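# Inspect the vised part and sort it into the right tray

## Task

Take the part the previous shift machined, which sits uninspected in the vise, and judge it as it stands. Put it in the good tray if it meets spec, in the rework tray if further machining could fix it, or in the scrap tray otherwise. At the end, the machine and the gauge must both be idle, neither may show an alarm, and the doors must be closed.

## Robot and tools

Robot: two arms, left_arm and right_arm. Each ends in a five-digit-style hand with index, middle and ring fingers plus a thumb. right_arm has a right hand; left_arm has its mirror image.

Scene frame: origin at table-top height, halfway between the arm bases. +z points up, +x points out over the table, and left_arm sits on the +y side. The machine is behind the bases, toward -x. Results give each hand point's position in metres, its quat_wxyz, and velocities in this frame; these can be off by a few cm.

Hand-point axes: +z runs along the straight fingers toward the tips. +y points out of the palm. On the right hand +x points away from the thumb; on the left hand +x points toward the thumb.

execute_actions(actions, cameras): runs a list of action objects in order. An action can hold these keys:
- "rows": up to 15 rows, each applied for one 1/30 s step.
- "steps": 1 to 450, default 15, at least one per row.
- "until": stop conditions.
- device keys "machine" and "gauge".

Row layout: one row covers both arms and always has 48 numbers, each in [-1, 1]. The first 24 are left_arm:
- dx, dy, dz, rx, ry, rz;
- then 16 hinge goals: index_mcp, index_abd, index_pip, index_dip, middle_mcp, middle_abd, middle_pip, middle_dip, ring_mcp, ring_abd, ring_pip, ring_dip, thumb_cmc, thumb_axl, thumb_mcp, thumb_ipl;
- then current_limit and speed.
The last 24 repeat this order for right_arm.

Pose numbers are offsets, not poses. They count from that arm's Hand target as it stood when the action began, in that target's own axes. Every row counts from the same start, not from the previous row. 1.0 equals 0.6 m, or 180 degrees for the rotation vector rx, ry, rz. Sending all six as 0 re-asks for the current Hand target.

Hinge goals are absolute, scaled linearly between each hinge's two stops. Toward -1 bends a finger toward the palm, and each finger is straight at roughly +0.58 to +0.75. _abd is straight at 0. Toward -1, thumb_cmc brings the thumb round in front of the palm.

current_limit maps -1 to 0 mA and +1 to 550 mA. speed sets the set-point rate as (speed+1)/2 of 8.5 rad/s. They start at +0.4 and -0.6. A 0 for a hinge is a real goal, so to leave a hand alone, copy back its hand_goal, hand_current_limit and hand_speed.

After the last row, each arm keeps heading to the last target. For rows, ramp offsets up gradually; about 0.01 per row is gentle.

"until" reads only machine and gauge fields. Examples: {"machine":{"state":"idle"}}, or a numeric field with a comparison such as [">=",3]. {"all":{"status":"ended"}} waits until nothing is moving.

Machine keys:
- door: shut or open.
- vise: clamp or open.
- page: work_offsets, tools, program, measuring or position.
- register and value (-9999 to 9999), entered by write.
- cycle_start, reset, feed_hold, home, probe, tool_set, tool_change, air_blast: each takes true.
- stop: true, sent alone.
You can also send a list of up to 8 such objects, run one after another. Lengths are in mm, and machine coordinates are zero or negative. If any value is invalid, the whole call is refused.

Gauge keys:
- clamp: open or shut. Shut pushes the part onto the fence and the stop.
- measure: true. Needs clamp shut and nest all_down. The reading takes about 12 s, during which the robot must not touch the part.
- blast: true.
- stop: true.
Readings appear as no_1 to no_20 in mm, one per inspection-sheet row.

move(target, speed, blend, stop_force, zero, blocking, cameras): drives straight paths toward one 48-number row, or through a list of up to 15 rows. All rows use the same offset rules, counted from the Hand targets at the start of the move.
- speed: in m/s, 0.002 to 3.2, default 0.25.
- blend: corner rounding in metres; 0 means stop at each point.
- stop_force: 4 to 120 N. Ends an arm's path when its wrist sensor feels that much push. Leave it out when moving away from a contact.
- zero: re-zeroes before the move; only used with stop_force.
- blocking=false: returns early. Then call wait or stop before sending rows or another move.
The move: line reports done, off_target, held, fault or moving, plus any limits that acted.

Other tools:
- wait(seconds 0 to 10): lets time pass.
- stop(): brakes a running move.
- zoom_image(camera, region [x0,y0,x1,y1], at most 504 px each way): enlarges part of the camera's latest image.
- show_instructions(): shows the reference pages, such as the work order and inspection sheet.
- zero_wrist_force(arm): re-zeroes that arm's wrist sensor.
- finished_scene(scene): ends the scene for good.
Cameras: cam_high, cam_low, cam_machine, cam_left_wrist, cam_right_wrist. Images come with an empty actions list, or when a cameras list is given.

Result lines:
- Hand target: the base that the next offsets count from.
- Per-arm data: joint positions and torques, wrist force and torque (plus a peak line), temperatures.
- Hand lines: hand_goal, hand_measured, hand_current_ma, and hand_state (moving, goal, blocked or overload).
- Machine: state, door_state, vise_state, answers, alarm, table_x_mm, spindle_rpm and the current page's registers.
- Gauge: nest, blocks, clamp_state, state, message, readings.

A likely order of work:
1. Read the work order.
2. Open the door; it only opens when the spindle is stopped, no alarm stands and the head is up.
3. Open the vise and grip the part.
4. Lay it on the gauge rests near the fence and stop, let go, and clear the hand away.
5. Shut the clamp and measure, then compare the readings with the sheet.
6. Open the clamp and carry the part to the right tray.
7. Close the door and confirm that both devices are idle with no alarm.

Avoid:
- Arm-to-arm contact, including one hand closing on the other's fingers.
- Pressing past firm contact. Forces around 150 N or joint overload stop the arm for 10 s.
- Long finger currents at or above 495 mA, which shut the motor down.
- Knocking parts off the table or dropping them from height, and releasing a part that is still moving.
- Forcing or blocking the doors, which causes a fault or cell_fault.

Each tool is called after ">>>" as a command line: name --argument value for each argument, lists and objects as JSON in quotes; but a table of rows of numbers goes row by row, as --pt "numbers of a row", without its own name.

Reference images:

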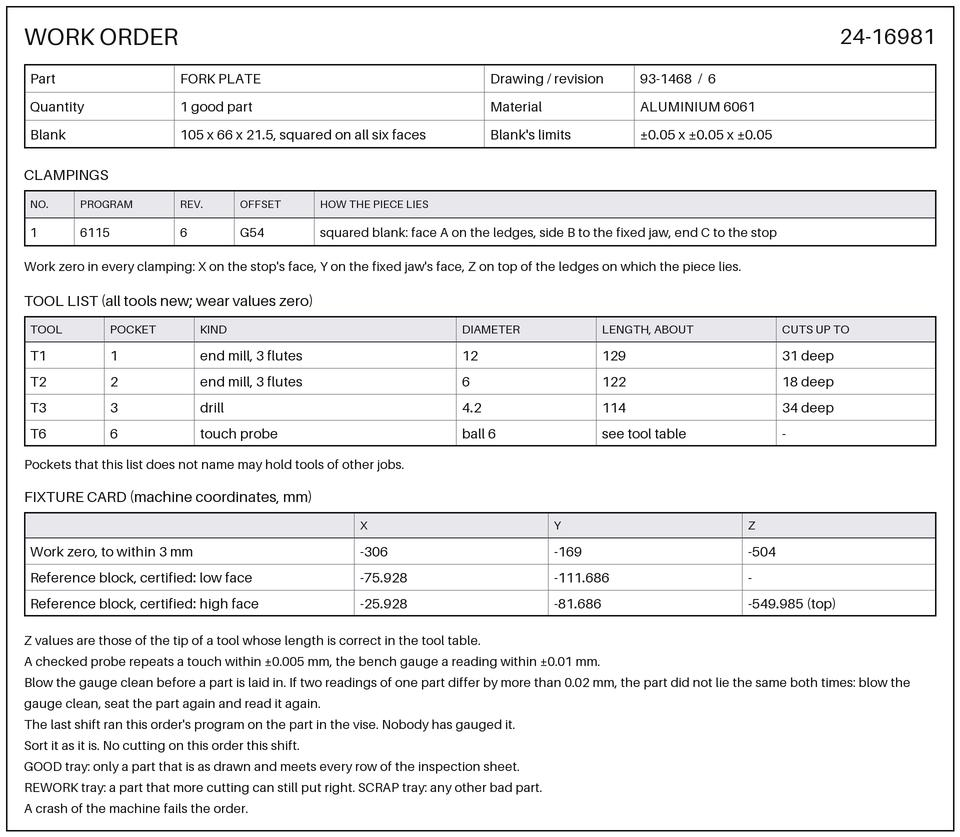

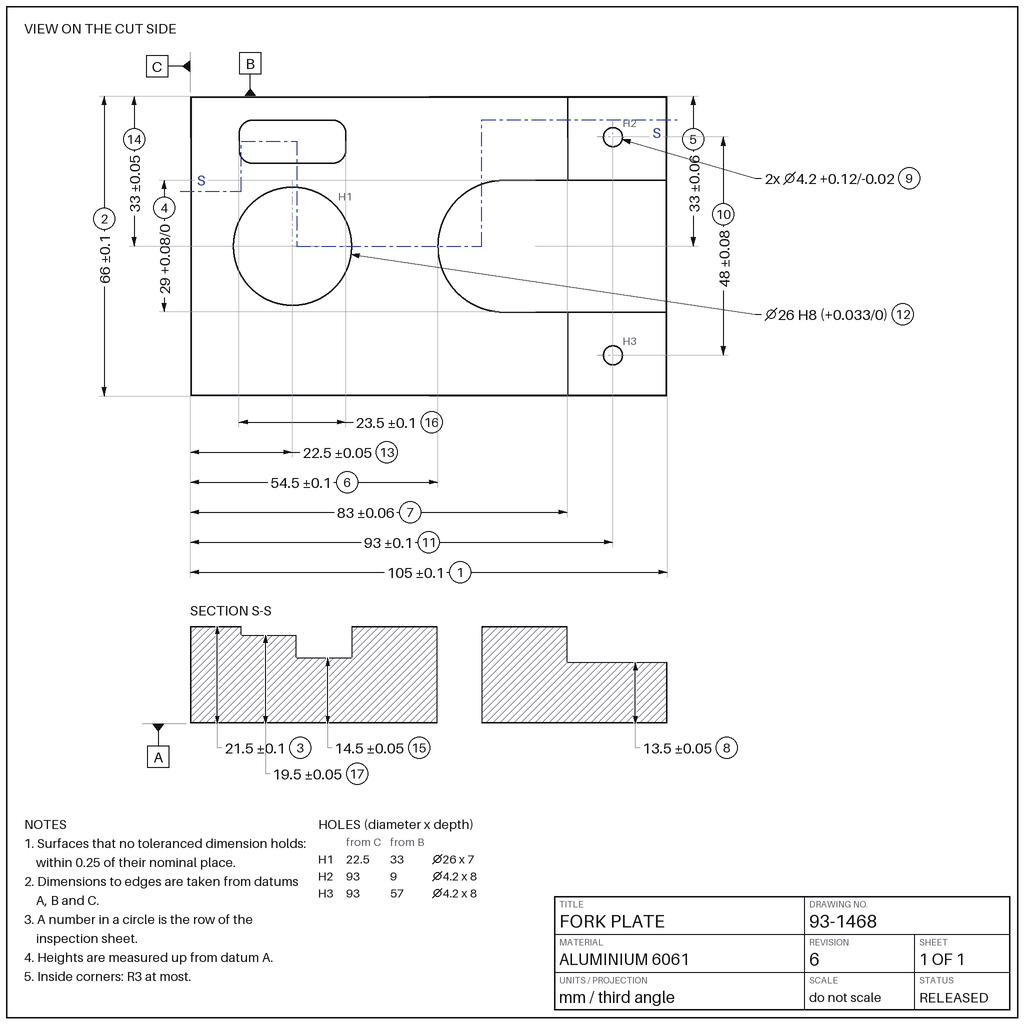

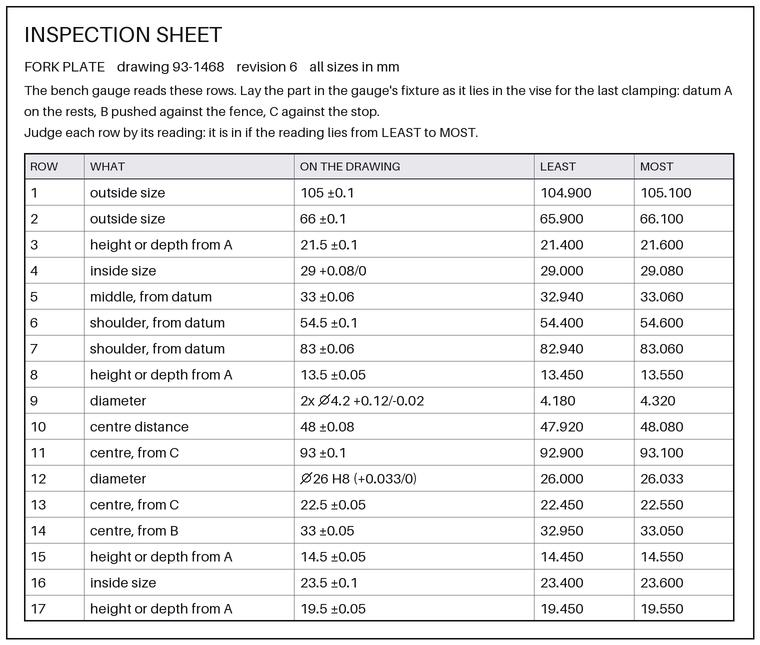

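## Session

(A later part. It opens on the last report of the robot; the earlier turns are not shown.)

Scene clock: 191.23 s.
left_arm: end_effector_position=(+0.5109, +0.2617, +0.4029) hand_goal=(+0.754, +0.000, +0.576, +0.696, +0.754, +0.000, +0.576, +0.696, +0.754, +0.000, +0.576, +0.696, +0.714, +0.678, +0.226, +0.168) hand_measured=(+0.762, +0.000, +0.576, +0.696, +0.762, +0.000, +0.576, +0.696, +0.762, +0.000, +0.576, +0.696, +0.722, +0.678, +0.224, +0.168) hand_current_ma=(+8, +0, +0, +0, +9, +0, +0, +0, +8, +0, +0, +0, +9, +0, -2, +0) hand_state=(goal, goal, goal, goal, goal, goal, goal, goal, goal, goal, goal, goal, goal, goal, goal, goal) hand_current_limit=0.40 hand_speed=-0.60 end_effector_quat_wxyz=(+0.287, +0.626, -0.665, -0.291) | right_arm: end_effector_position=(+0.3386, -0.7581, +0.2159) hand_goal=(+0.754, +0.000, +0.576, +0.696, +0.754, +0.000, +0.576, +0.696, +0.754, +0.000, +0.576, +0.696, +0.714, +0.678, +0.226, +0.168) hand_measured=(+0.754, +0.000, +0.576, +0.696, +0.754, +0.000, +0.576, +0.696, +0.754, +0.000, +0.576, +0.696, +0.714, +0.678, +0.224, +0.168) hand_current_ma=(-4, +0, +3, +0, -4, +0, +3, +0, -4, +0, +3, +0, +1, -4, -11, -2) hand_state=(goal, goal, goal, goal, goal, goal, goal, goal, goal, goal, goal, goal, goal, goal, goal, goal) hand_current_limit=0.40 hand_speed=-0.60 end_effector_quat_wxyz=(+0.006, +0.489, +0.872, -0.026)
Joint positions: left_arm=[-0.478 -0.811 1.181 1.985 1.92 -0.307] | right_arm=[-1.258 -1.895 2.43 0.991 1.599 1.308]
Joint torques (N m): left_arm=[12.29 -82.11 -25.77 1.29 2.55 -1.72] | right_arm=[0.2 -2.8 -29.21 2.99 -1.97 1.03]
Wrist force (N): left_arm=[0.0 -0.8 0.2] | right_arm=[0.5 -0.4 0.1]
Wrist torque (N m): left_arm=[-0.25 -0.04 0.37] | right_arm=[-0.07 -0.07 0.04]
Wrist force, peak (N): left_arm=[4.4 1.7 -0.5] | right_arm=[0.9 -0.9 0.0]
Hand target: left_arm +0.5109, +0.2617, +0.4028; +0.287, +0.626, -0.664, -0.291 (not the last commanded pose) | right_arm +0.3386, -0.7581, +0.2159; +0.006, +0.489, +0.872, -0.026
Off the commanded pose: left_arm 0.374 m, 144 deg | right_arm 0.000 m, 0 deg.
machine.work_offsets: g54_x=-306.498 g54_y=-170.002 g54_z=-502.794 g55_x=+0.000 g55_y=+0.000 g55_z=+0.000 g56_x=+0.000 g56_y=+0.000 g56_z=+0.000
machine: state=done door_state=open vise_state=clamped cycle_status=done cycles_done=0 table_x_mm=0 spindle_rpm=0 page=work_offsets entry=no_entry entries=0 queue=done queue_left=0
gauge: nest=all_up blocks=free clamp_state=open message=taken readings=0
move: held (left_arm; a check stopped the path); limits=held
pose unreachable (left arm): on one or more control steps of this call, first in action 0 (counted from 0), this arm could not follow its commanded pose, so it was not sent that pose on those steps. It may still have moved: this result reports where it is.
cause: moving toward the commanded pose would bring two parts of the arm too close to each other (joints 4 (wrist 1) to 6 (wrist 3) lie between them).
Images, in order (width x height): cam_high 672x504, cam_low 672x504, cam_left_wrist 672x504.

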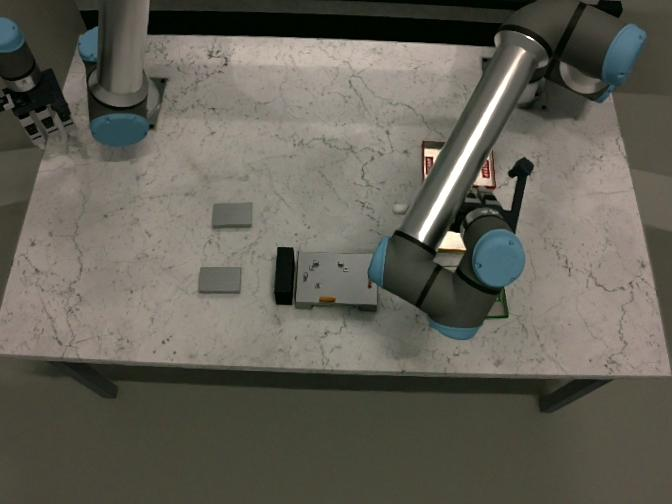

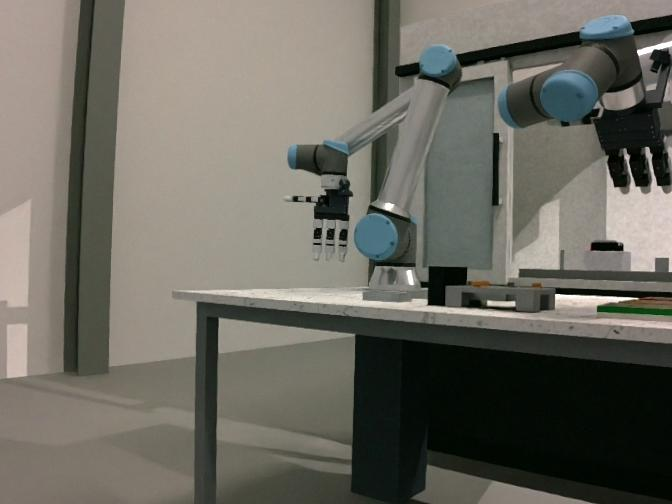

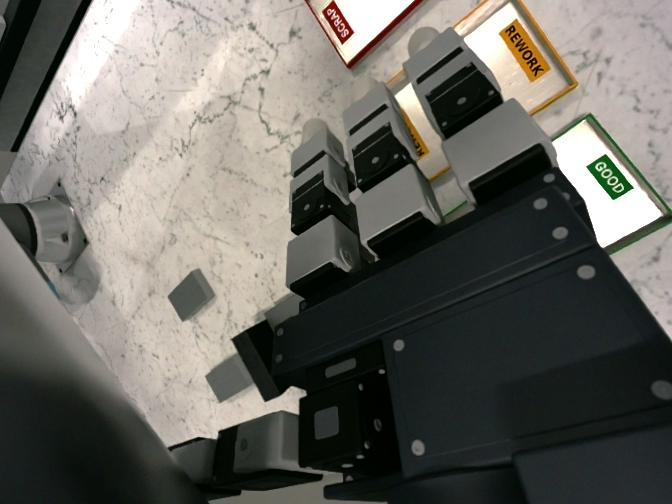

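>>> move --target '[0.027,0.314,-0.148,0.2957,-0.1686,0.1177,0.754,0,0.576,0.696,0.754,0,0.576,0.696,0.754,0,0.576,0.696,0.714,0.678,0.226,0.168,0.4,-0.6,0,0,0,0,0,0,0.754,0,0.576,0.696,0.754,0,0.576,0.696,0.754,0,0.576,0.696,0.714,0.678,0.226,0.168,0.4,-0.6]' --speed 0.4

Scene clock: 203.23 s.
left_arm: end_effector_position=(+0.4511, +0.2521, +0.6026) hand_goal=(+0.754, +0.000, +0.576, +0.696, +0.754, +0.000, +0.576, +0.696, +0.754, +0.000, +0.576, +0.696, +0.714, +0.678, +0.226, +0.168) hand_measured=(+0.754, +0.000, +0.576, +0.696, +0.756, +0.000, +0.576, +0.696, +0.754, +0.000, +0.576, +0.696, +0.716, +0.678, +0.224, +0.168) hand_current_ma=(+0, +0, +0, +0, +0, +0, +0, +0, +0, +0, +0, +0, +1, +0, -2, +0) hand_state=(goal, goal, goal, goal, goal, goal, goal, goal, goal, goal, goal, goal, goal, goal, goal, goal) hand_current_limit=0.40 hand_speed=-0.60 end_effector_quat_wxyz=(+0.149, -0.465, +0.871, +0.060) | right_arm: end_effector_position=(+0.3386, -0.7581, +0.2159) hand_goal=(+0.754, +0.000, +0.576, +0.696, +0.754, +0.000, +0.576, +0.696, +0.754, +0.000, +0.576, +0.696, +0.714, +0.678, +0.226, +0.168) hand_measured=(+0.754, +0.000, +0.576, +0.696, +0.754, +0.000, +0.576, +0.696, +0.754, +0.000, +0.576, +0.696, +0.714, +0.678, +0.224, +0.168) hand_current_ma=(-4, +0, +3, +0, -4, +0, +3, +0, -4, +0, +3, +0, +1, -4, -11, -2) hand_state=(goal, goal, goal, goal, goal, goal, goal, goal, goal, goal, goal, goal, goal, goal, goal, goal) hand_current_limit=0.40 hand_speed=-0.60 end_effector_quat_wxyz=(+0.006, +0.489, +0.872, -0.026)
Joint positions: left_arm=[-0.811 -1.195 1.037 1.779 1.253 -0.265] | right_arm=[-1.258 -1.895 2.43 0.991 1.599 1.308]
Joint torques (N m): left_arm=[-15.82 -88.91 -27.05 0.4 -2.3 2.49] | right_arm=[-0.68 -2.95 -29.68 3 -1.86 0.91]
Wrist force (N): left_arm=[0.1 -0.1 -0.3] | right_arm=[0.1 0.0 0.0]
Wrist torque (N m): left_arm=[-0.04 -0.04 -0.13] | right_arm=[-0.01 -0.02 0.02]
Wrist force, peak (N): left_arm=[-0.8 -2.1 0.9] | right_arm=[0.2 -1.2 -0.2]
Hand target: left_arm +0.4511, +0.2521, +0.6027; +0.149, -0.465, +0.871, +0.060 | right_arm +0.3386, -0.7581, +0.2159; +0.006, +0.489, +0.872, -0.026
Off the commanded pose: left_arm 0.000 m, 0 deg | right_arm 0.000 m, 0 deg.
machine.work_offsets: g54_x=-306.498 g54_y=-170.002 g54_z=-502.794 g55_x=+0.000 g55_y=+0.000 g55_z=+0.000 g56_x=+0.000 g56_y=+0.000 g56_z=+0.000
machine: state=done door_state=open vise_state=clamped cycle_status=done cycles_done=0 table_x_mm=0 spindle_rpm=0 page=work_offsets entry=no_entry entries=0 queue=done queue_left=0
gauge: nest=all_up blocks=free clamp_state=open message=taken readings=0
move: done

>>> move --target '[0.232,-0.008,-0.252,0.0943,0.1882,0.6214,0.754,0,0.576,0.696,0.754,0,0.576,0.696,0.754,0,0.576,0.696,0.714,0.678,0.226,0.168,0.4,-0.6,0,0,0,0,0,0,0.754,0,0.576,0.696,0.754,0,0.576,0.696,0.754,0,0.576,0.696,0.714,0.678,0.226,0.168,0.4,-0.6]' --speed 0.4 --cameras '["cam_high", "cam_low", "cam_left_wrist"]'

Scene clock: 211.27 s.
left_arm: end_effector_position=(+0.3515, +0.1024, +0.7024) hand_goal=(+0.754, +0.000, +0.576, +0.696, +0.754, +0.000, +0.576, +0.696, +0.754, +0.000, +0.576, +0.696, +0.714, +0.678, +0.226, +0.168) hand_measured=(+0.754, +0.000, +0.576, +0.696, +0.754, +0.000, +0.576, +0.696, +0.754, +0.000, +0.576, +0.696, +0.714, +0.678, +0.224, +0.168) hand_current_ma=(+0, +0, +0, +0, +0, +0, +0, +0, +0, +0, +0, +0, +0, +0, -2, +0) hand_state=(goal, goal, goal, goal, goal, goal, goal, goal, goal, goal, goal, goal, goal, goal, goal, goal) hand_current_limit=0.40 hand_speed=-0.60 end_effector_quat_wxyz=(-0.129, +0.471, +0.870, -0.070) | right_arm: end_effector_position=(+0.3386, -0.7581, +0.2159) hand_goal=(+0.754, +0.000, +0.576, +0.696, +0.754, +0.000, +0.576, +0.696, +0.754, +0.000, +0.576, +0.696, +0.714, +0.678, +0.226, +0.168) hand_measured=(+0.754, +0.000, +0.576, +0.696, +0.754, +0.000, +0.576, +0.696, +0.754, +0.000, +0.576, +0.696, +0.714, +0.678, +0.224, +0.168) hand_current_ma=(-4, +0, +3, +0, -4, +0, +3, +0, -4, +0, +3, +0, +1, -4, -11, -2) hand_state=(goal, goal, goal, goal, goal, goal, goal, goal, goal, goal, goal, goal, goal, goal, goal, goal) hand_current_limit=0.40 hand_speed=-0.60 end_effector_quat_wxyz=(+0.006, +0.489, +0.872, -0.026)
Joint positions: left_arm=[-1.062 -1.157 0.804 2.061 1.832 1.485] | right_arm=[-1.258 -1.895 2.43 0.991 1.599 1.308]
Joint torques (N m): left_arm=[-13.39 -55.42 -52.65 7.76 2.85 2.21] | right_arm=[-1.23 -5.33 -29.6 3.32 -1.72 0.81]
Wrist force (N): left_arm=[0.1 0.2 -0.9] | right_arm=[0.0 -0.5 0.1]
Wrist torque (N m): left_arm=[0.20 -0.09 -0.05] | right_arm=[-0.09 0.00 0.00]
Wrist force, peak (N): left_arm=[-0.2 -0.4 -1.1] | right_arm=[0.4 -0.7 1.1]
Hand target: left_arm +0.3515, +0.1024, +0.7024; -0.129, +0.472, +0.870, -0.070 | right_arm +0.3386, -0.7581, +0.2159; +0.006, +0.489, +0.872, -0.026
Off the commanded pose: left_arm 0.000 m, 0 deg | right_arm 0.000 m, 0 deg.
machine.work_offsets: g54_x=-306.498 g54_y=-170.002 g54_z=-502.794 g55_x=+0.000 g55_y=+0.000 g55_z=+0.000 g56_x=+0.000 g56_y=+0.000 g56_z=+0.000
machine: state=done door_state=open vise_state=clamped cycle_status=done cycles_done=0 table_x_mm=0 spindle_rpm=0 page=work_offsets entry=no_entry entries=0 queue=done queue_left=0
gauge: nest=all_up blocks=free clamp_state=open message=taken readings=0
move: done
Images, in order (width x height): cam_high 672x504, cam_low 672x504, cam_left_wrist 672x504.

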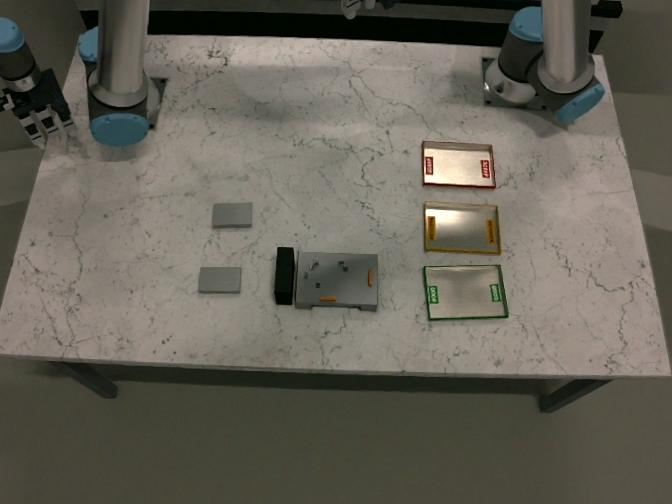

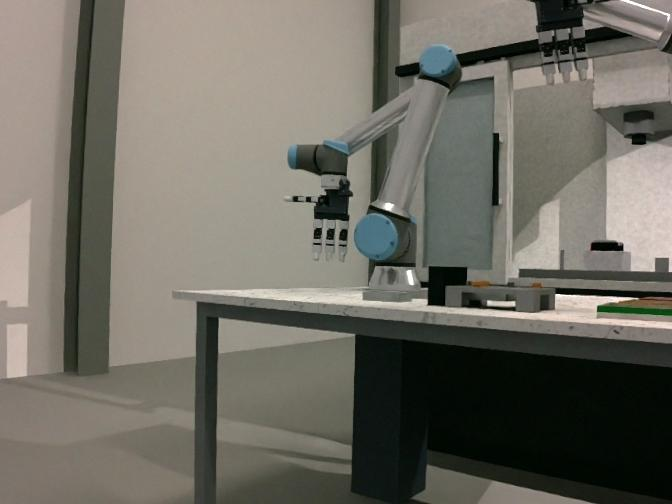

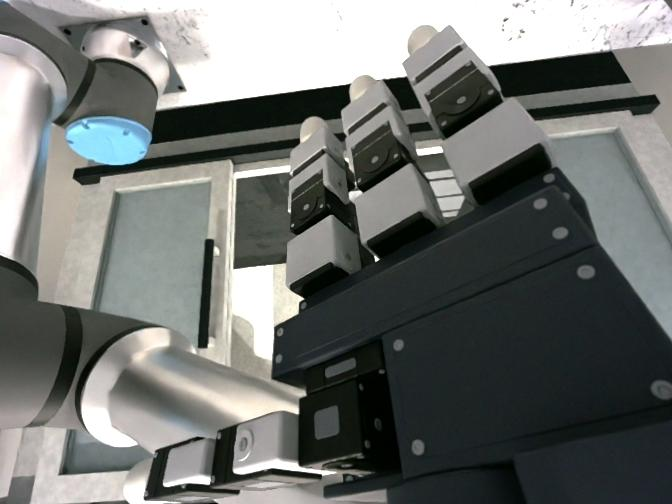

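>>> zoom_image --camera "cam_left_wrist" --region '[180, 60, 672, 300]'

>>> zoom_image --camera "cam_left_wrist" --region '[200, 100, 330, 230]'

Scaled by 1.024 from the camera's 672x504 image, which has a finer 960x720 frame.

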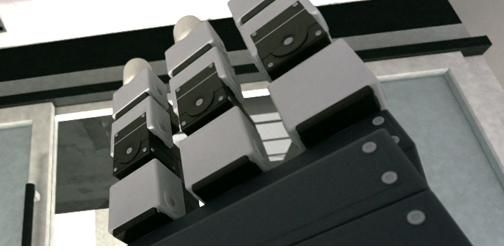

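Scaled by 3.877 from the camera's 672x504 image, which has a finer 960x720 frame.

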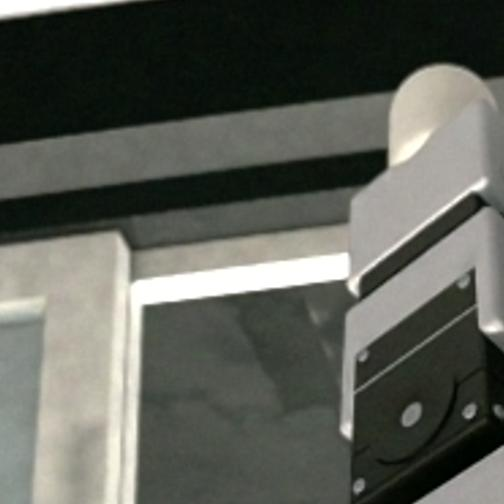

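>>> move --target '[-0.153,-0.07,0.08,0.0176,-0.0272,-0.1062,0.754,0,0.576,0.696,0.754,0,0.576,0.696,0.754,0,0.576,0.696,0.714,0.678,0.226,0.168,0.4,-0.6,0,0,0,0,0,0,0.754,0,0.576,0.696,0.754,0,0.576,0.696,0.754,0,0.576,0.696,0.714,0.678,0.226,0.168,0.4,-0.6]' --speed 0.4 --cameras '["cam_low", "cam_left_wrist"]'

>>> zoom_image --camera "cam_left_wrist" --region '[80, 60, 460, 340]'

Scene clock: 235.10 s.
left_arm: end_effector_position=(+0.3512, +0.0795, +0.6902) hand_goal=(+0.754, +0.000, +0.576, +0.696, +0.754, +0.000, +0.576, +0.696, +0.754, +0.000, +0.576, +0.696, +0.714, +0.678, +0.226, +0.168) hand_measured=(+0.752, +0.000, +0.576, +0.696, +0.752, +0.000, +0.576, +0.696, +0.752, +0.000, +0.576, +0.696, +0.714, +0.678, +0.224, +0.168) hand_current_ma=(-1, +0, +0, +0, -1, +0, +0, +0, -1, +0, +0, +0, +0, +0, -3, +0) hand_state=(goal, goal, goal, goal, goal, goal, goal, goal, goal, goal, goal, goal, goal, goal, goal, goal) hand_current_limit=0.40 hand_speed=-0.60 end_effector_quat_wxyz=(-0.127, +0.439, +0.886, -0.076) | right_arm: end_effector_position=(+0.3386, -0.7581, +0.2159) hand_goal=(+0.754, +0.000, +0.576, +0.696, +0.754, +0.000, +0.576, +0.696, +0.754, +0.000, +0.576, +0.696, +0.714, +0.678, +0.226, +0.168) hand_measured=(+0.754, +0.000, +0.576, +0.696, +0.754, +0.000, +0.576, +0.696, +0.754, +0.000, +0.576, +0.696, +0.714, +0.678, +0.224, +0.168) hand_current_ma=(-4, +0, +3, +0, -4, +0, +3, +0, -4, +0, +3, +0, +1, -4, -11, -2) hand_state=(goal, goal, goal, goal, goal, goal, goal, goal, goal, goal, goal, goal, goal, goal, goal, goal) hand_current_limit=0.40 hand_speed=-0.60 end_effector_quat_wxyz=(+0.006, +0.489, +0.872, -0.026)
Joint positions: left_arm=[-1.07 -1.121 0.768 2.037 1.845 1.401] | right_arm=[-1.258 -1.895 2.43 0.991 1.599 1.308]
Joint torques (N m): left_arm=[14.69 -89.43 -25.44 7.99 -1.31 1.4] | right_arm=[-1.9 -3.44 -28.76 3.36 -2.08 0.99]
Wrist force (N): left_arm=[0.2 -0.5 -0.7] | right_arm=[-0.2 -0.5 0.5]
Wrist torque (N m): left_arm=[0.09 -0.09 -0.04] | right_arm=[-0.11 0.01 -0.02]
Wrist force, peak (N): left_arm=[-7.2 -2.8 3.8] | right_arm=[0.7 -0.6 0.6]
Hand target: left_arm +0.3513, +0.0796, +0.6903; -0.127, +0.439, +0.886, -0.076 (not the last commanded pose) | right_arm +0.3386, -0.7581, +0.2159; +0.006, +0.489, +0.872, -0.026
Off the commanded pose: left_arm 0.086 m, 16 deg | right_arm 0.000 m, 0 deg.
machine.work_offsets: g54_x=-306.498 g54_y=-170.002 g54_z=-502.794 g55_x=+0.000 g55_y=+0.000 g55_z=+0.000 g56_x=+0.000 g56_y=+0.000 g56_z=+0.000
machine: state=done door_state=open vise_state=clamped cycle_status=done cycles_done=0 table_x_mm=0 spindle_rpm=0 page=work_offsets entry=no_entry entries=0 queue=done queue_left=0
gauge: nest=all_up blocks=free clamp_state=open message=taken readings=0
move: held (left_arm; a check stopped the path); limits=held
pose unreachable (left arm): on one or more control steps of this call, first in action 0 (counted from 0), this arm could not follow its commanded pose, so it was not sent that pose on those steps. It may still have moved: this result reports where it is.
cause: moving toward the commanded pose would bring two parts of the arm too close to each other (joints 4 (wrist 1) to 6 (wrist 3) lie between them).
Images, in order (width x height): cam_low 672x504, cam_left_wrist 672x504.

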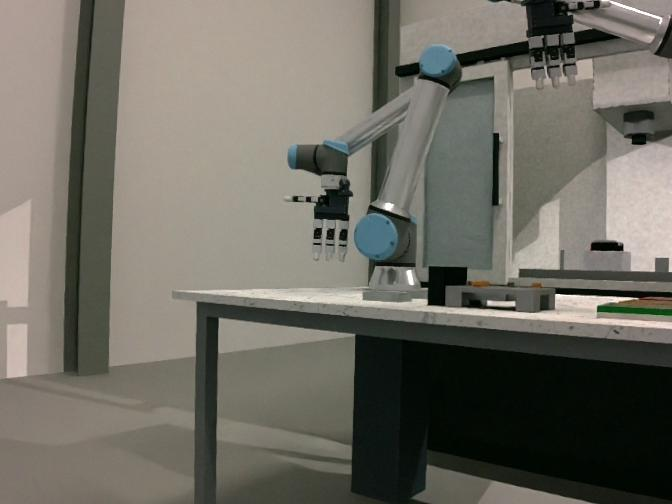

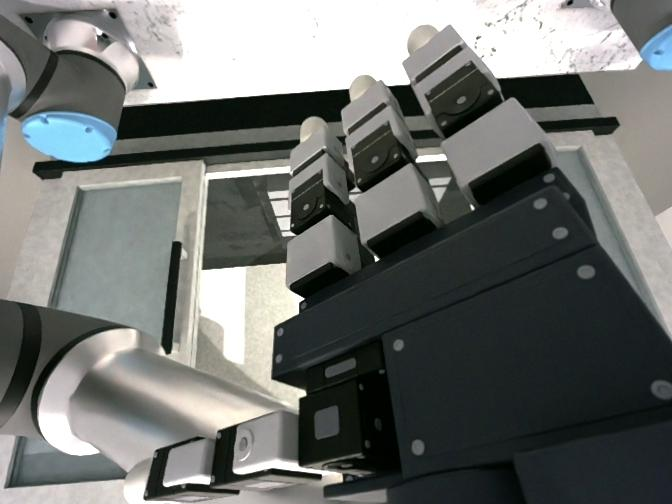

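Scaled by 1.326 from the camera's 672x504 image, which has a finer 960x720 frame.

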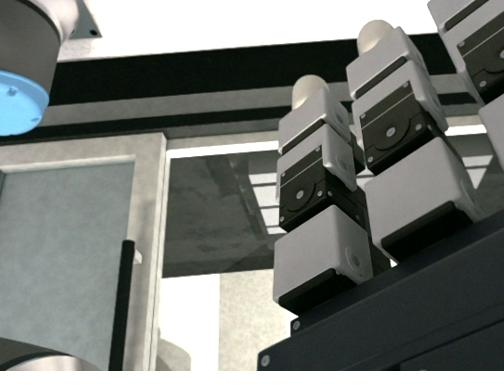

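>>> move --target '[-0.175,-0.127,0.021,0.0175,-0.0273,-0.106,0.754,0,0.576,0.696,0.754,0,0.576,0.696,0.754,0,0.576,0.696,-0.571,0.678,0.226,0.168,0.4,-0.3,0,0,0,0,0,0,0.754,0,0.576,0.696,0.754,0,0.576,0.696,0.754,0,0.576,0.696,0.714,0.678,0.226,0.168,0.4,-0.6]' --speed 0.4 --cameras '["cam_low", "cam_left_wrist"]'

>>> zoom_image --camera "cam_left_wrist" --region '[80, 60, 460, 340]'

Scene clock: 294.57 s.
left_arm: end_effector_position=(+0.3479, -0.0423, +0.6760) hand_goal=(+0.754, +0.000, +0.576, +0.696, +0.754, +0.000, +0.576, +0.696, +0.754, +0.000, +0.576, +0.696, -0.570, +0.678, +0.226, +0.168) hand_measured=(+0.752, +0.000, +0.576, +0.696, +0.752, +0.000, +0.576, +0.696, +0.752, +0.000, +0.576, +0.696, -0.570, +0.678, +0.222, +0.168) hand_current_ma=(-1, +0, +0, +0, -1, +0, +0, +0, -1, +0, +0, +0, +0, +0, -3, +0) hand_state=(goal, goal, goal, goal, goal, goal, goal, goal, goal, goal, goal, goal, goal, goal, goal, goal) hand_current_limit=0.40 hand_speed=-0.30 end_effector_quat_wxyz=(-0.108, +0.288, +0.946, -0.099) | right_arm: end_effector_position=(+0.3386, -0.7581, +0.2159) hand_goal=(+0.754, +0.000, +0.576, +0.696, +0.754, +0.000, +0.576, +0.696, +0.754, +0.000, +0.576, +0.696, +0.714, +0.678, +0.226, +0.168) hand_measured=(+0.754, +0.000, +0.576, +0.696, +0.754, +0.000, +0.576, +0.696, +0.754, +0.000, +0.576, +0.696, +0.714, +0.678, +0.224, +0.168) hand_current_ma=(-4, +0, +3, +0, -4, +0, +3, +0, -4, +0, +3, +0, +1, -4, -11, -2) hand_state=(goal, goal, goal, goal, goal, goal, goal, goal, goal, goal, goal, goal, goal, goal, goal, goal) hand_current_limit=0.40 hand_speed=-0.60 end_effector_quat_wxyz=(+0.006, +0.489, +0.872, -0.026)
Joint positions: left_arm=[-1.116 -0.832 0.285 2.109 1.865 1.009] | right_arm=[-1.258 -1.895 2.43 0.991 1.599 1.308]
Joint torques (N m): left_arm=[5.9 -110.36 -23.81 0.69 1.06 1.99] | right_arm=[-0.68 -1.8 -29.14 3.21 -2.4 0.88]
Wrist force (N): left_arm=[-0.4 0.1 -0.4] | right_arm=[0.4 -0.3 0.1]
Wrist torque (N m): left_arm=[0.16 0.07 -0.03] | right_arm=[-0.05 -0.07 0.03]
Wrist force, peak (N): left_arm=[-4.4 -1.0 2.9] | right_arm=[0.6 -1.1 0.0]
Hand target: left_arm +0.3479, -0.0422, +0.6760; -0.108, +0.288, +0.946, -0.099 (not the last commanded pose) | right_arm +0.3386, -0.7581, +0.2159; +0.006, +0.489, +0.872, -0.026
Off the commanded pose: left_arm 0.010 m, 1 deg | right_arm 0.000 m, 0 deg.
machine.work_offsets: g54_x=-306.498 g54_y=-170.002 g54_z=-502.794 g55_x=+0.000 g55_y=+0.000 g55_z=+0.000 g56_x=+0.000 g56_y=+0.000 g56_z=+0.000
machine: state=done door_state=open vise_state=clamped cycle_status=done cycles_done=0 table_x_mm=0 spindle_rpm=0 page=work_offsets entry=no_entry entries=0 queue=done queue_left=0
gauge: nest=all_up blocks=free clamp_state=open message=taken readings=0
move: held (left_arm; a check stopped the path); limits=held
pose unreachable (left arm): on one or more control steps of this call, first in action 0 (counted from 0), this arm could not follow its commanded pose, so it was not sent that pose on those steps. It may still have moved: this result reports where it is.
cause: moving toward the commanded pose would bring two parts of the arm too close to each other (joints 4 (wrist 1) to 6 (wrist 3) lie between them).
Images, in order (width x height): cam_low 672x504, cam_left_wrist 672x504.

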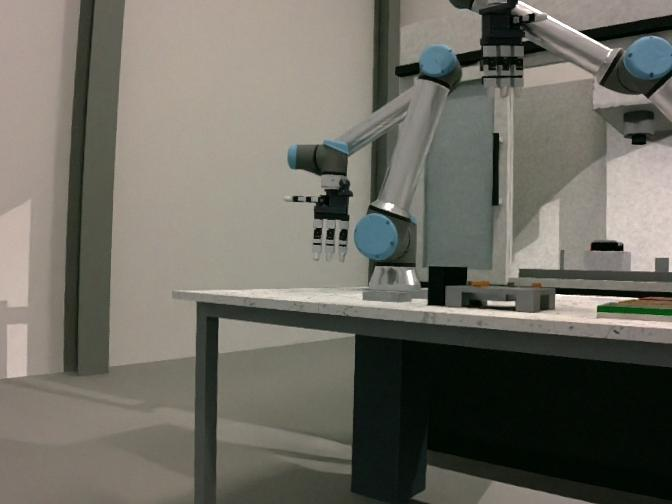

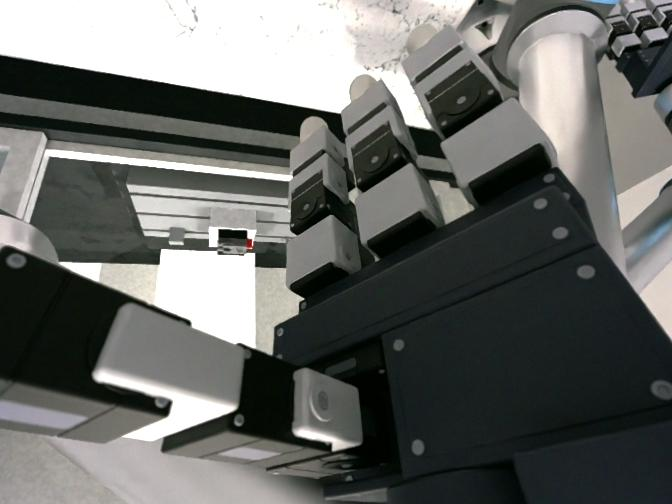

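Scaled by 1.326 from the camera's 672x504 image, which has a finer 960x720 frame.

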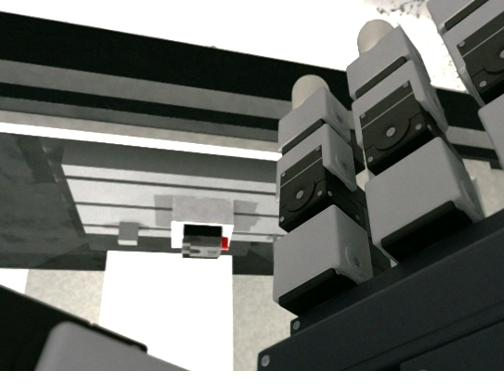

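>>> zoom_image --camera "cam_left_wrist" --region '[190, 200, 280, 270]'

>>> zoom_image --camera "cam_left_wrist" --region '[0, 40, 330, 290]'

Scaled by 5.600 from the camera's 672x504 image, which has a finer 960x720 frame.

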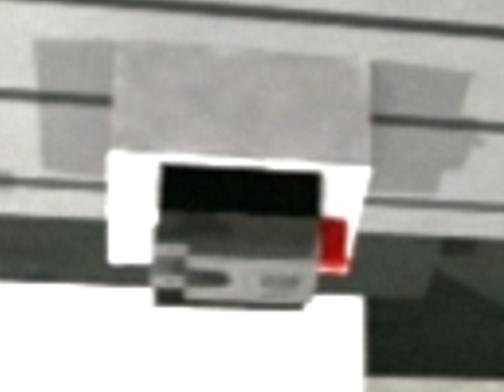

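Scaled by 1.527 from the camera's 672x504 image, which has a finer 960x720 frame.

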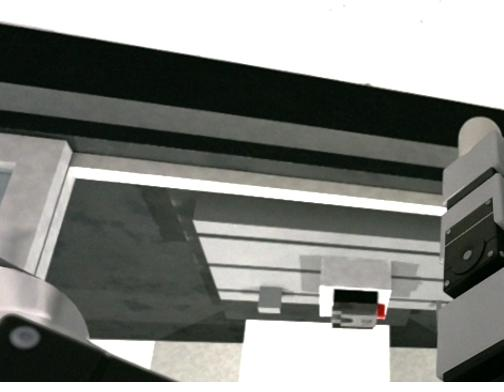

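>>> move --target '[-0.209,0.687,0.338,-0.0973,-0.1889,-0.4895,0.754,0,0.576,0.696,0.754,0,0.576,0.696,0.754,0,0.576,0.696,-0.571,0.678,0.226,0.168,0.4,-0.3,0,0,0,0,0,0,0.754,0,0.576,0.696,0.754,0,0.576,0.696,0.754,0,0.576,0.696,0.714,0.678,0.226,0.168,0.4,-0.6]' --speed 0.4 --cameras '["cam_high", "cam_left_wrist"]'

Scene clock: 335.00 s.
left_arm: end_effector_position=(+0.6124, +0.1970, +0.3606) hand_goal=(+0.754, +0.000, +0.576, +0.696, +0.754, +0.000, +0.576, +0.696, +0.754, +0.000, +0.576, +0.696, -0.570, +0.678, +0.226, +0.168) hand_measured=(+0.752, +0.000, +0.576, +0.696, +0.752, +0.000, +0.576, +0.696, +0.752, +0.000, +0.576, +0.696, -0.570, +0.678, +0.222, +0.168) hand_current_ma=(-1, +0, +0, +0, -1, +0, +0, +0, -1, +0, +0, +0, +0, +0, -3, +0) hand_state=(goal, goal, goal, goal, goal, goal, goal, goal, goal, goal, goal, goal, goal, goal, goal, goal) hand_current_limit=0.40 hand_speed=-0.30 end_effector_quat_wxyz=(+0.148, -0.464, +0.871, +0.060) | right_arm: end_effector_position=(+0.3386, -0.7581, +0.2159) hand_goal=(+0.754, +0.000, +0.576, +0.696, +0.754, +0.000, +0.576, +0.696, +0.754, +0.000, +0.576, +0.696, +0.714, +0.678, +0.226, +0.168) hand_measured=(+0.754, +0.000, +0.576, +0.696, +0.754, +0.000, +0.576, +0.696, +0.754, +0.000, +0.576, +0.696, +0.714, +0.678, +0.224, +0.168) hand_current_ma=(-4, +0, +3, +0, -4, +0, +3, +0, -4, +0, +3, +0, +1, -4, -11, -2) hand_state=(goal, goal, goal, goal, goal, goal, goal, goal, goal, goal, goal, goal, goal, goal, goal, goal) hand_current_limit=0.40 hand_speed=-0.60 end_effector_quat_wxyz=(+0.006, +0.489, +0.872, -0.026)
Joint positions: left_arm=[-0.709 -0.88 0.968 1.498 1.25 -0.156] | right_arm=[-1.258 -1.895 2.43 0.991 1.599 1.308]
Joint torques (N m): left_arm=[10.24 -76.08 -56.79 1.07 -2.11 -2.36] | right_arm=[-1.29 -2.02 -28.45 3.07 -2.49 0.88]
Wrist force (N): left_arm=[-0.5 -0.2 0.1] | right_arm=[0.4 0.0 -0.3]
Wrist torque (N m): left_arm=[-0.05 0.13 0.12] | right_arm=[0.01 -0.04 0.04]
Wrist force, peak (N): left_arm=[0.3 -1.4 -0.6] | right_arm=[1.1 -0.2 0.8]
Hand target: left_arm +0.6125, +0.1970, +0.3605; +0.148, -0.464, +0.871, +0.060 | right_arm +0.3386, -0.7581, +0.2159; +0.006, +0.489, +0.872, -0.026
Off the commanded pose: left_arm 0.000 m, 0 deg | right_arm 0.000 m, 0 deg.
machine.work_offsets: g54_x=-306.498 g54_y=-170.002 g54_z=-502.794 g55_x=+0.000 g55_y=+0.000 g55_z=+0.000 g56_x=+0.000 g56_y=+0.000 g56_z=+0.000
machine: state=done door_state=open vise_state=clamped cycle_status=done cycles_done=0 table_x_mm=0 spindle_rpm=0 page=work_offsets entry=no_entry entries=0 queue=done queue_left=0
gauge: nest=all_up blocks=free clamp_state=open message=taken readings=0
move: done
Images, in order (width x height): cam_high 672x504, cam_left_wrist 672x504.

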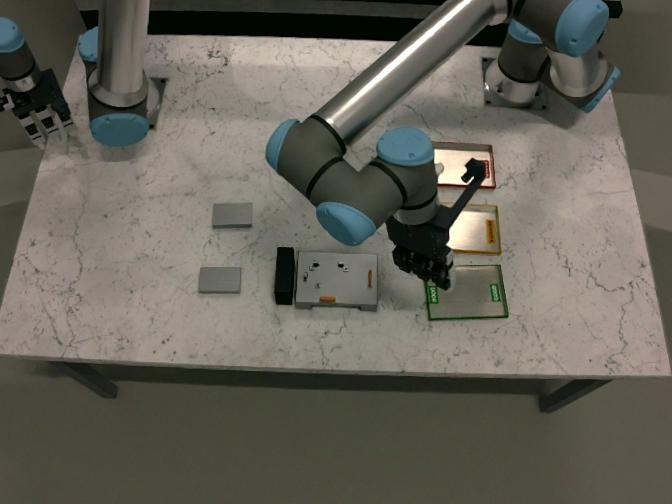

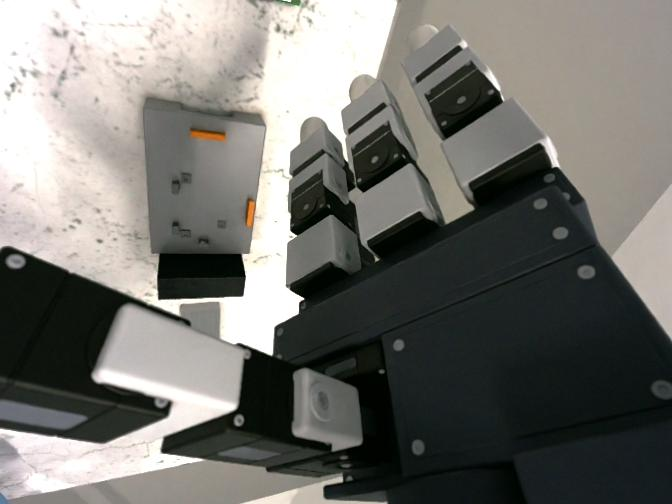

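>>> zoom_image --camera "cam_left_wrist" --region '[120, 80, 290, 320]'

>>> zoom_image --camera "cam_left_wrist" --region '[145, 150, 265, 260]'

Scaled by 2.100 from the camera's 672x504 image, which has a finer 960x720 frame.

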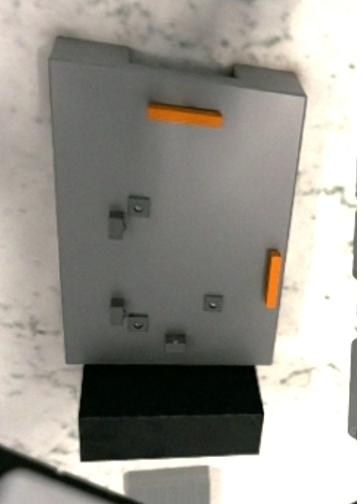

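Scaled by 4.200 from the camera's 672x504 image, which has a finer 960x720 frame.

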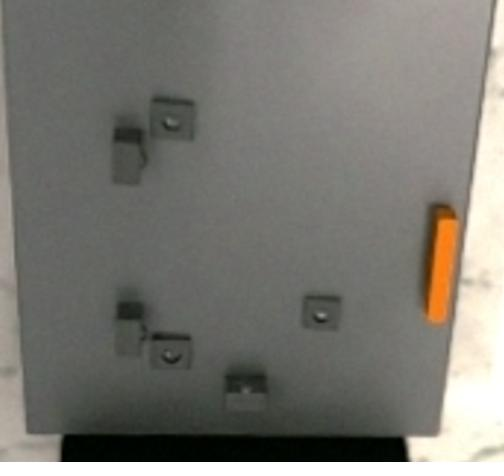

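>>> execute_actions --actions '[]'

>>> zoom_image --camera "cam_machine" --region '[230, 200, 350, 300]'

>>> zoom_image --camera "cam_machine" --region '[240, 130, 380, 210]'

Scene clock: 354.50 s.
left_arm: end_effector_position=(+0.6125, +0.1970, +0.3605) hand_goal=(+0.754, +0.000, +0.576, +0.696, +0.754, +0.000, +0.576, +0.696, +0.754, +0.000, +0.576, +0.696, -0.570, +0.678, +0.226, +0.168) hand_measured=(+0.752, +0.000, +0.576, +0.696, +0.752, +0.000, +0.576, +0.696, +0.752, +0.000, +0.576, +0.696, -0.570, +0.678, +0.222, +0.168) hand_current_ma=(-1, +0, +0, +0, -1, +0, +0, +0, -1, +0, +0, +0, +0, +0, -3, +0) hand_state=(goal, goal, goal, goal, goal, goal, goal, goal, goal, goal, goal, goal, goal, goal, goal, goal) hand_current_limit=0.40 hand_speed=-0.30 end_effector_quat_wxyz=(+0.148, -0.464, +0.871, +0.060) | right_arm: end_effector_position=(+0.3386, -0.7581, +0.2159) hand_goal=(+0.754, +0.000, +0.576, +0.696, +0.754, +0.000, +0.576, +0.696, +0.754, +0.000, +0.576, +0.696, +0.714, +0.678, +0.226, +0.168) hand_measured=(+0.754, +0.000, +0.576, +0.696, +0.754, +0.000, +0.576, +0.696, +0.754, +0.000, +0.576, +0.696, +0.714, +0.678, +0.224, +0.168) hand_current_ma=(-4, +0, +3, +0, -4, +0, +3, +0, -4, +0, +3, +0, +1, -4, -11, -2) hand_state=(goal, goal, goal, goal, goal, goal, goal, goal, goal, goal, goal, goal, goal, goal, goal, goal) hand_current_limit=0.40 hand_speed=-0.60 end_effector_quat_wxyz=(+0.006, +0.489, +0.872, -0.026)
Joint positions: left_arm=[-0.709 -0.88 0.968 1.498 1.25 -0.156] | right_arm=[-1.258 -1.895 2.43 0.991 1.599 1.308]
Joint velocities: within noise
Joint torques (N m): left_arm=[14.17 -78.4 -54.72 6.2 -2.69 -1.95] | right_arm=[-3.13 -0.48 -29.45 3.24 -2.41 0.99]
Motor temperatures (°C): left_arm=[40 29 37 31 40 33] | right_arm=[36 38 35 41 33 38]
Wrist force (N): left_arm=[-0.3 0.0 0.1] | right_arm=[0.1 -0.3 0.2]
Wrist torque (N m): left_arm=[-0.04 0.11 0.13] | right_arm=[-0.06 -0.02 0.01]
Wrist force, peak (N): left_arm=[-0.7 -0.3 0.0] | right_arm=[0.2 -1.1 0.3]
Hand target: left_arm +0.6125, +0.1970, +0.3605; +0.148, -0.464, +0.871, +0.060 | right_arm +0.3386, -0.7581, +0.2159; +0.006, +0.489, +0.872, -0.026
Off the commanded pose: left_arm 0.000 m, 0 deg | right_arm 0.000 m, 0 deg.
machine.work_offsets: g54_x=-306.498 g54_y=-170.002 g54_z=-502.794 g55_x=+0.000 g55_y=+0.000 g55_z=+0.000 g56_x=+0.000 g56_y=+0.000 g56_z=+0.000
machine: state=done door_state=open vise_state=clamped cycle_status=done cycles_done=0 table_x_mm=0 spindle_rpm=0 page=work_offsets entry=no_entry entries=0 queue=done queue_left=0
gauge: nest=all_up blocks=free clamp_state=open message=taken readings=0

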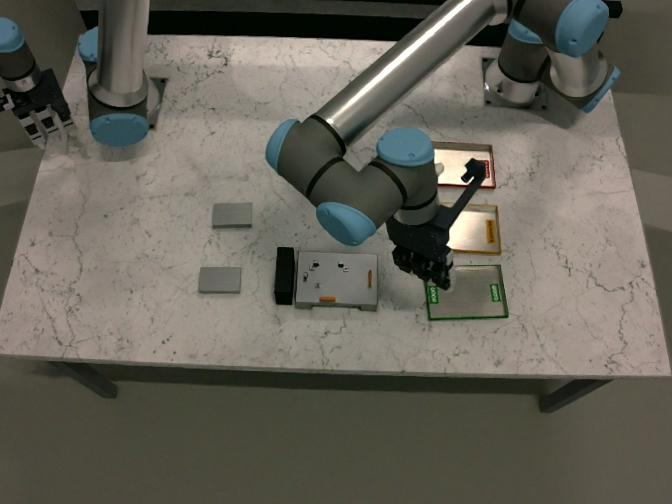

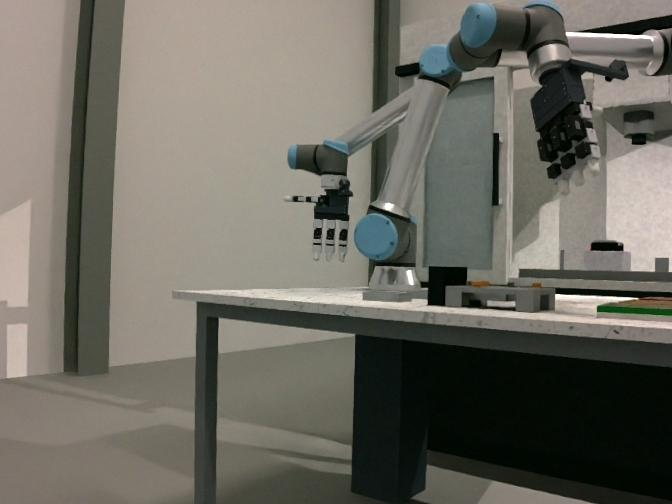

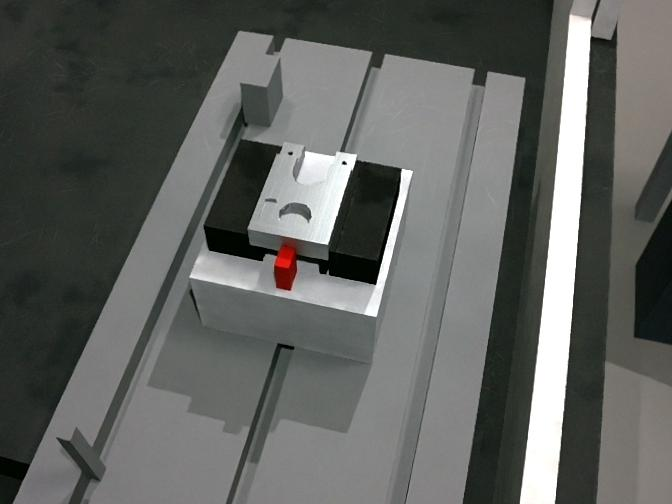

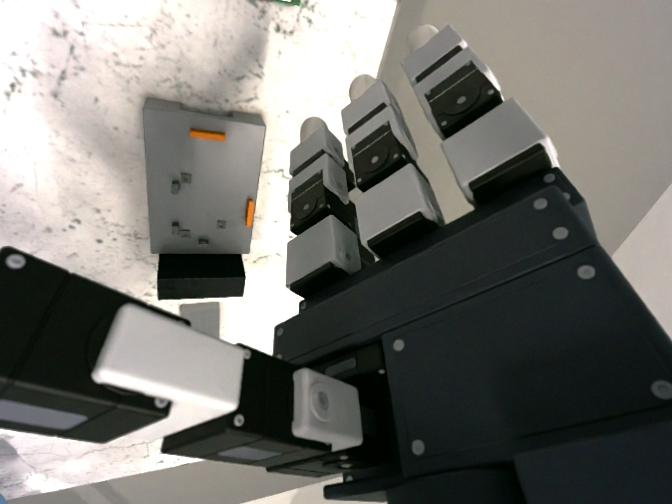

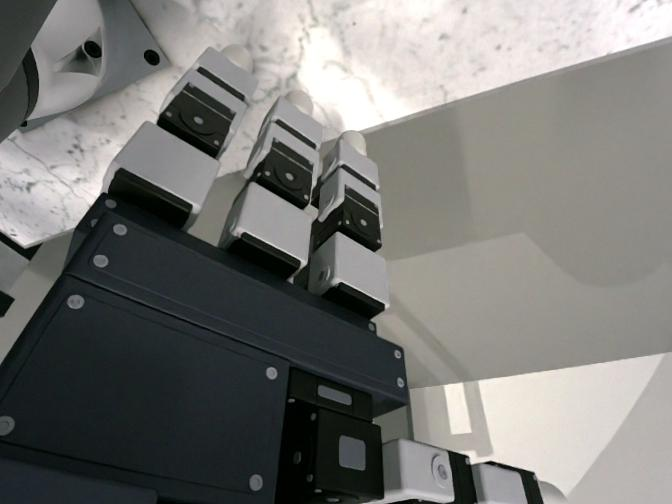

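Scaled by 4.200 from the camera's 672x504 image, which has a finer 960x720 frame.

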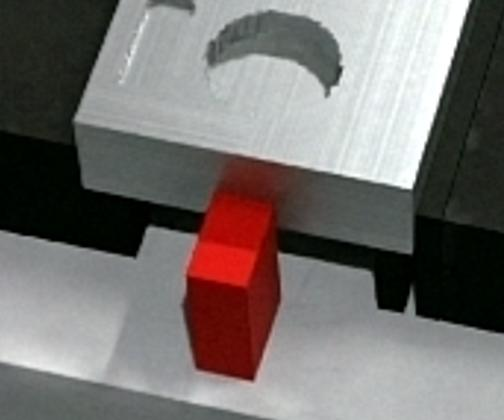

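Scaled by 3.600 from the camera's 672x504 image, which has a finer 960x720 frame.

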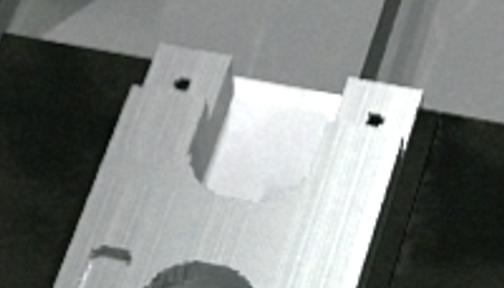

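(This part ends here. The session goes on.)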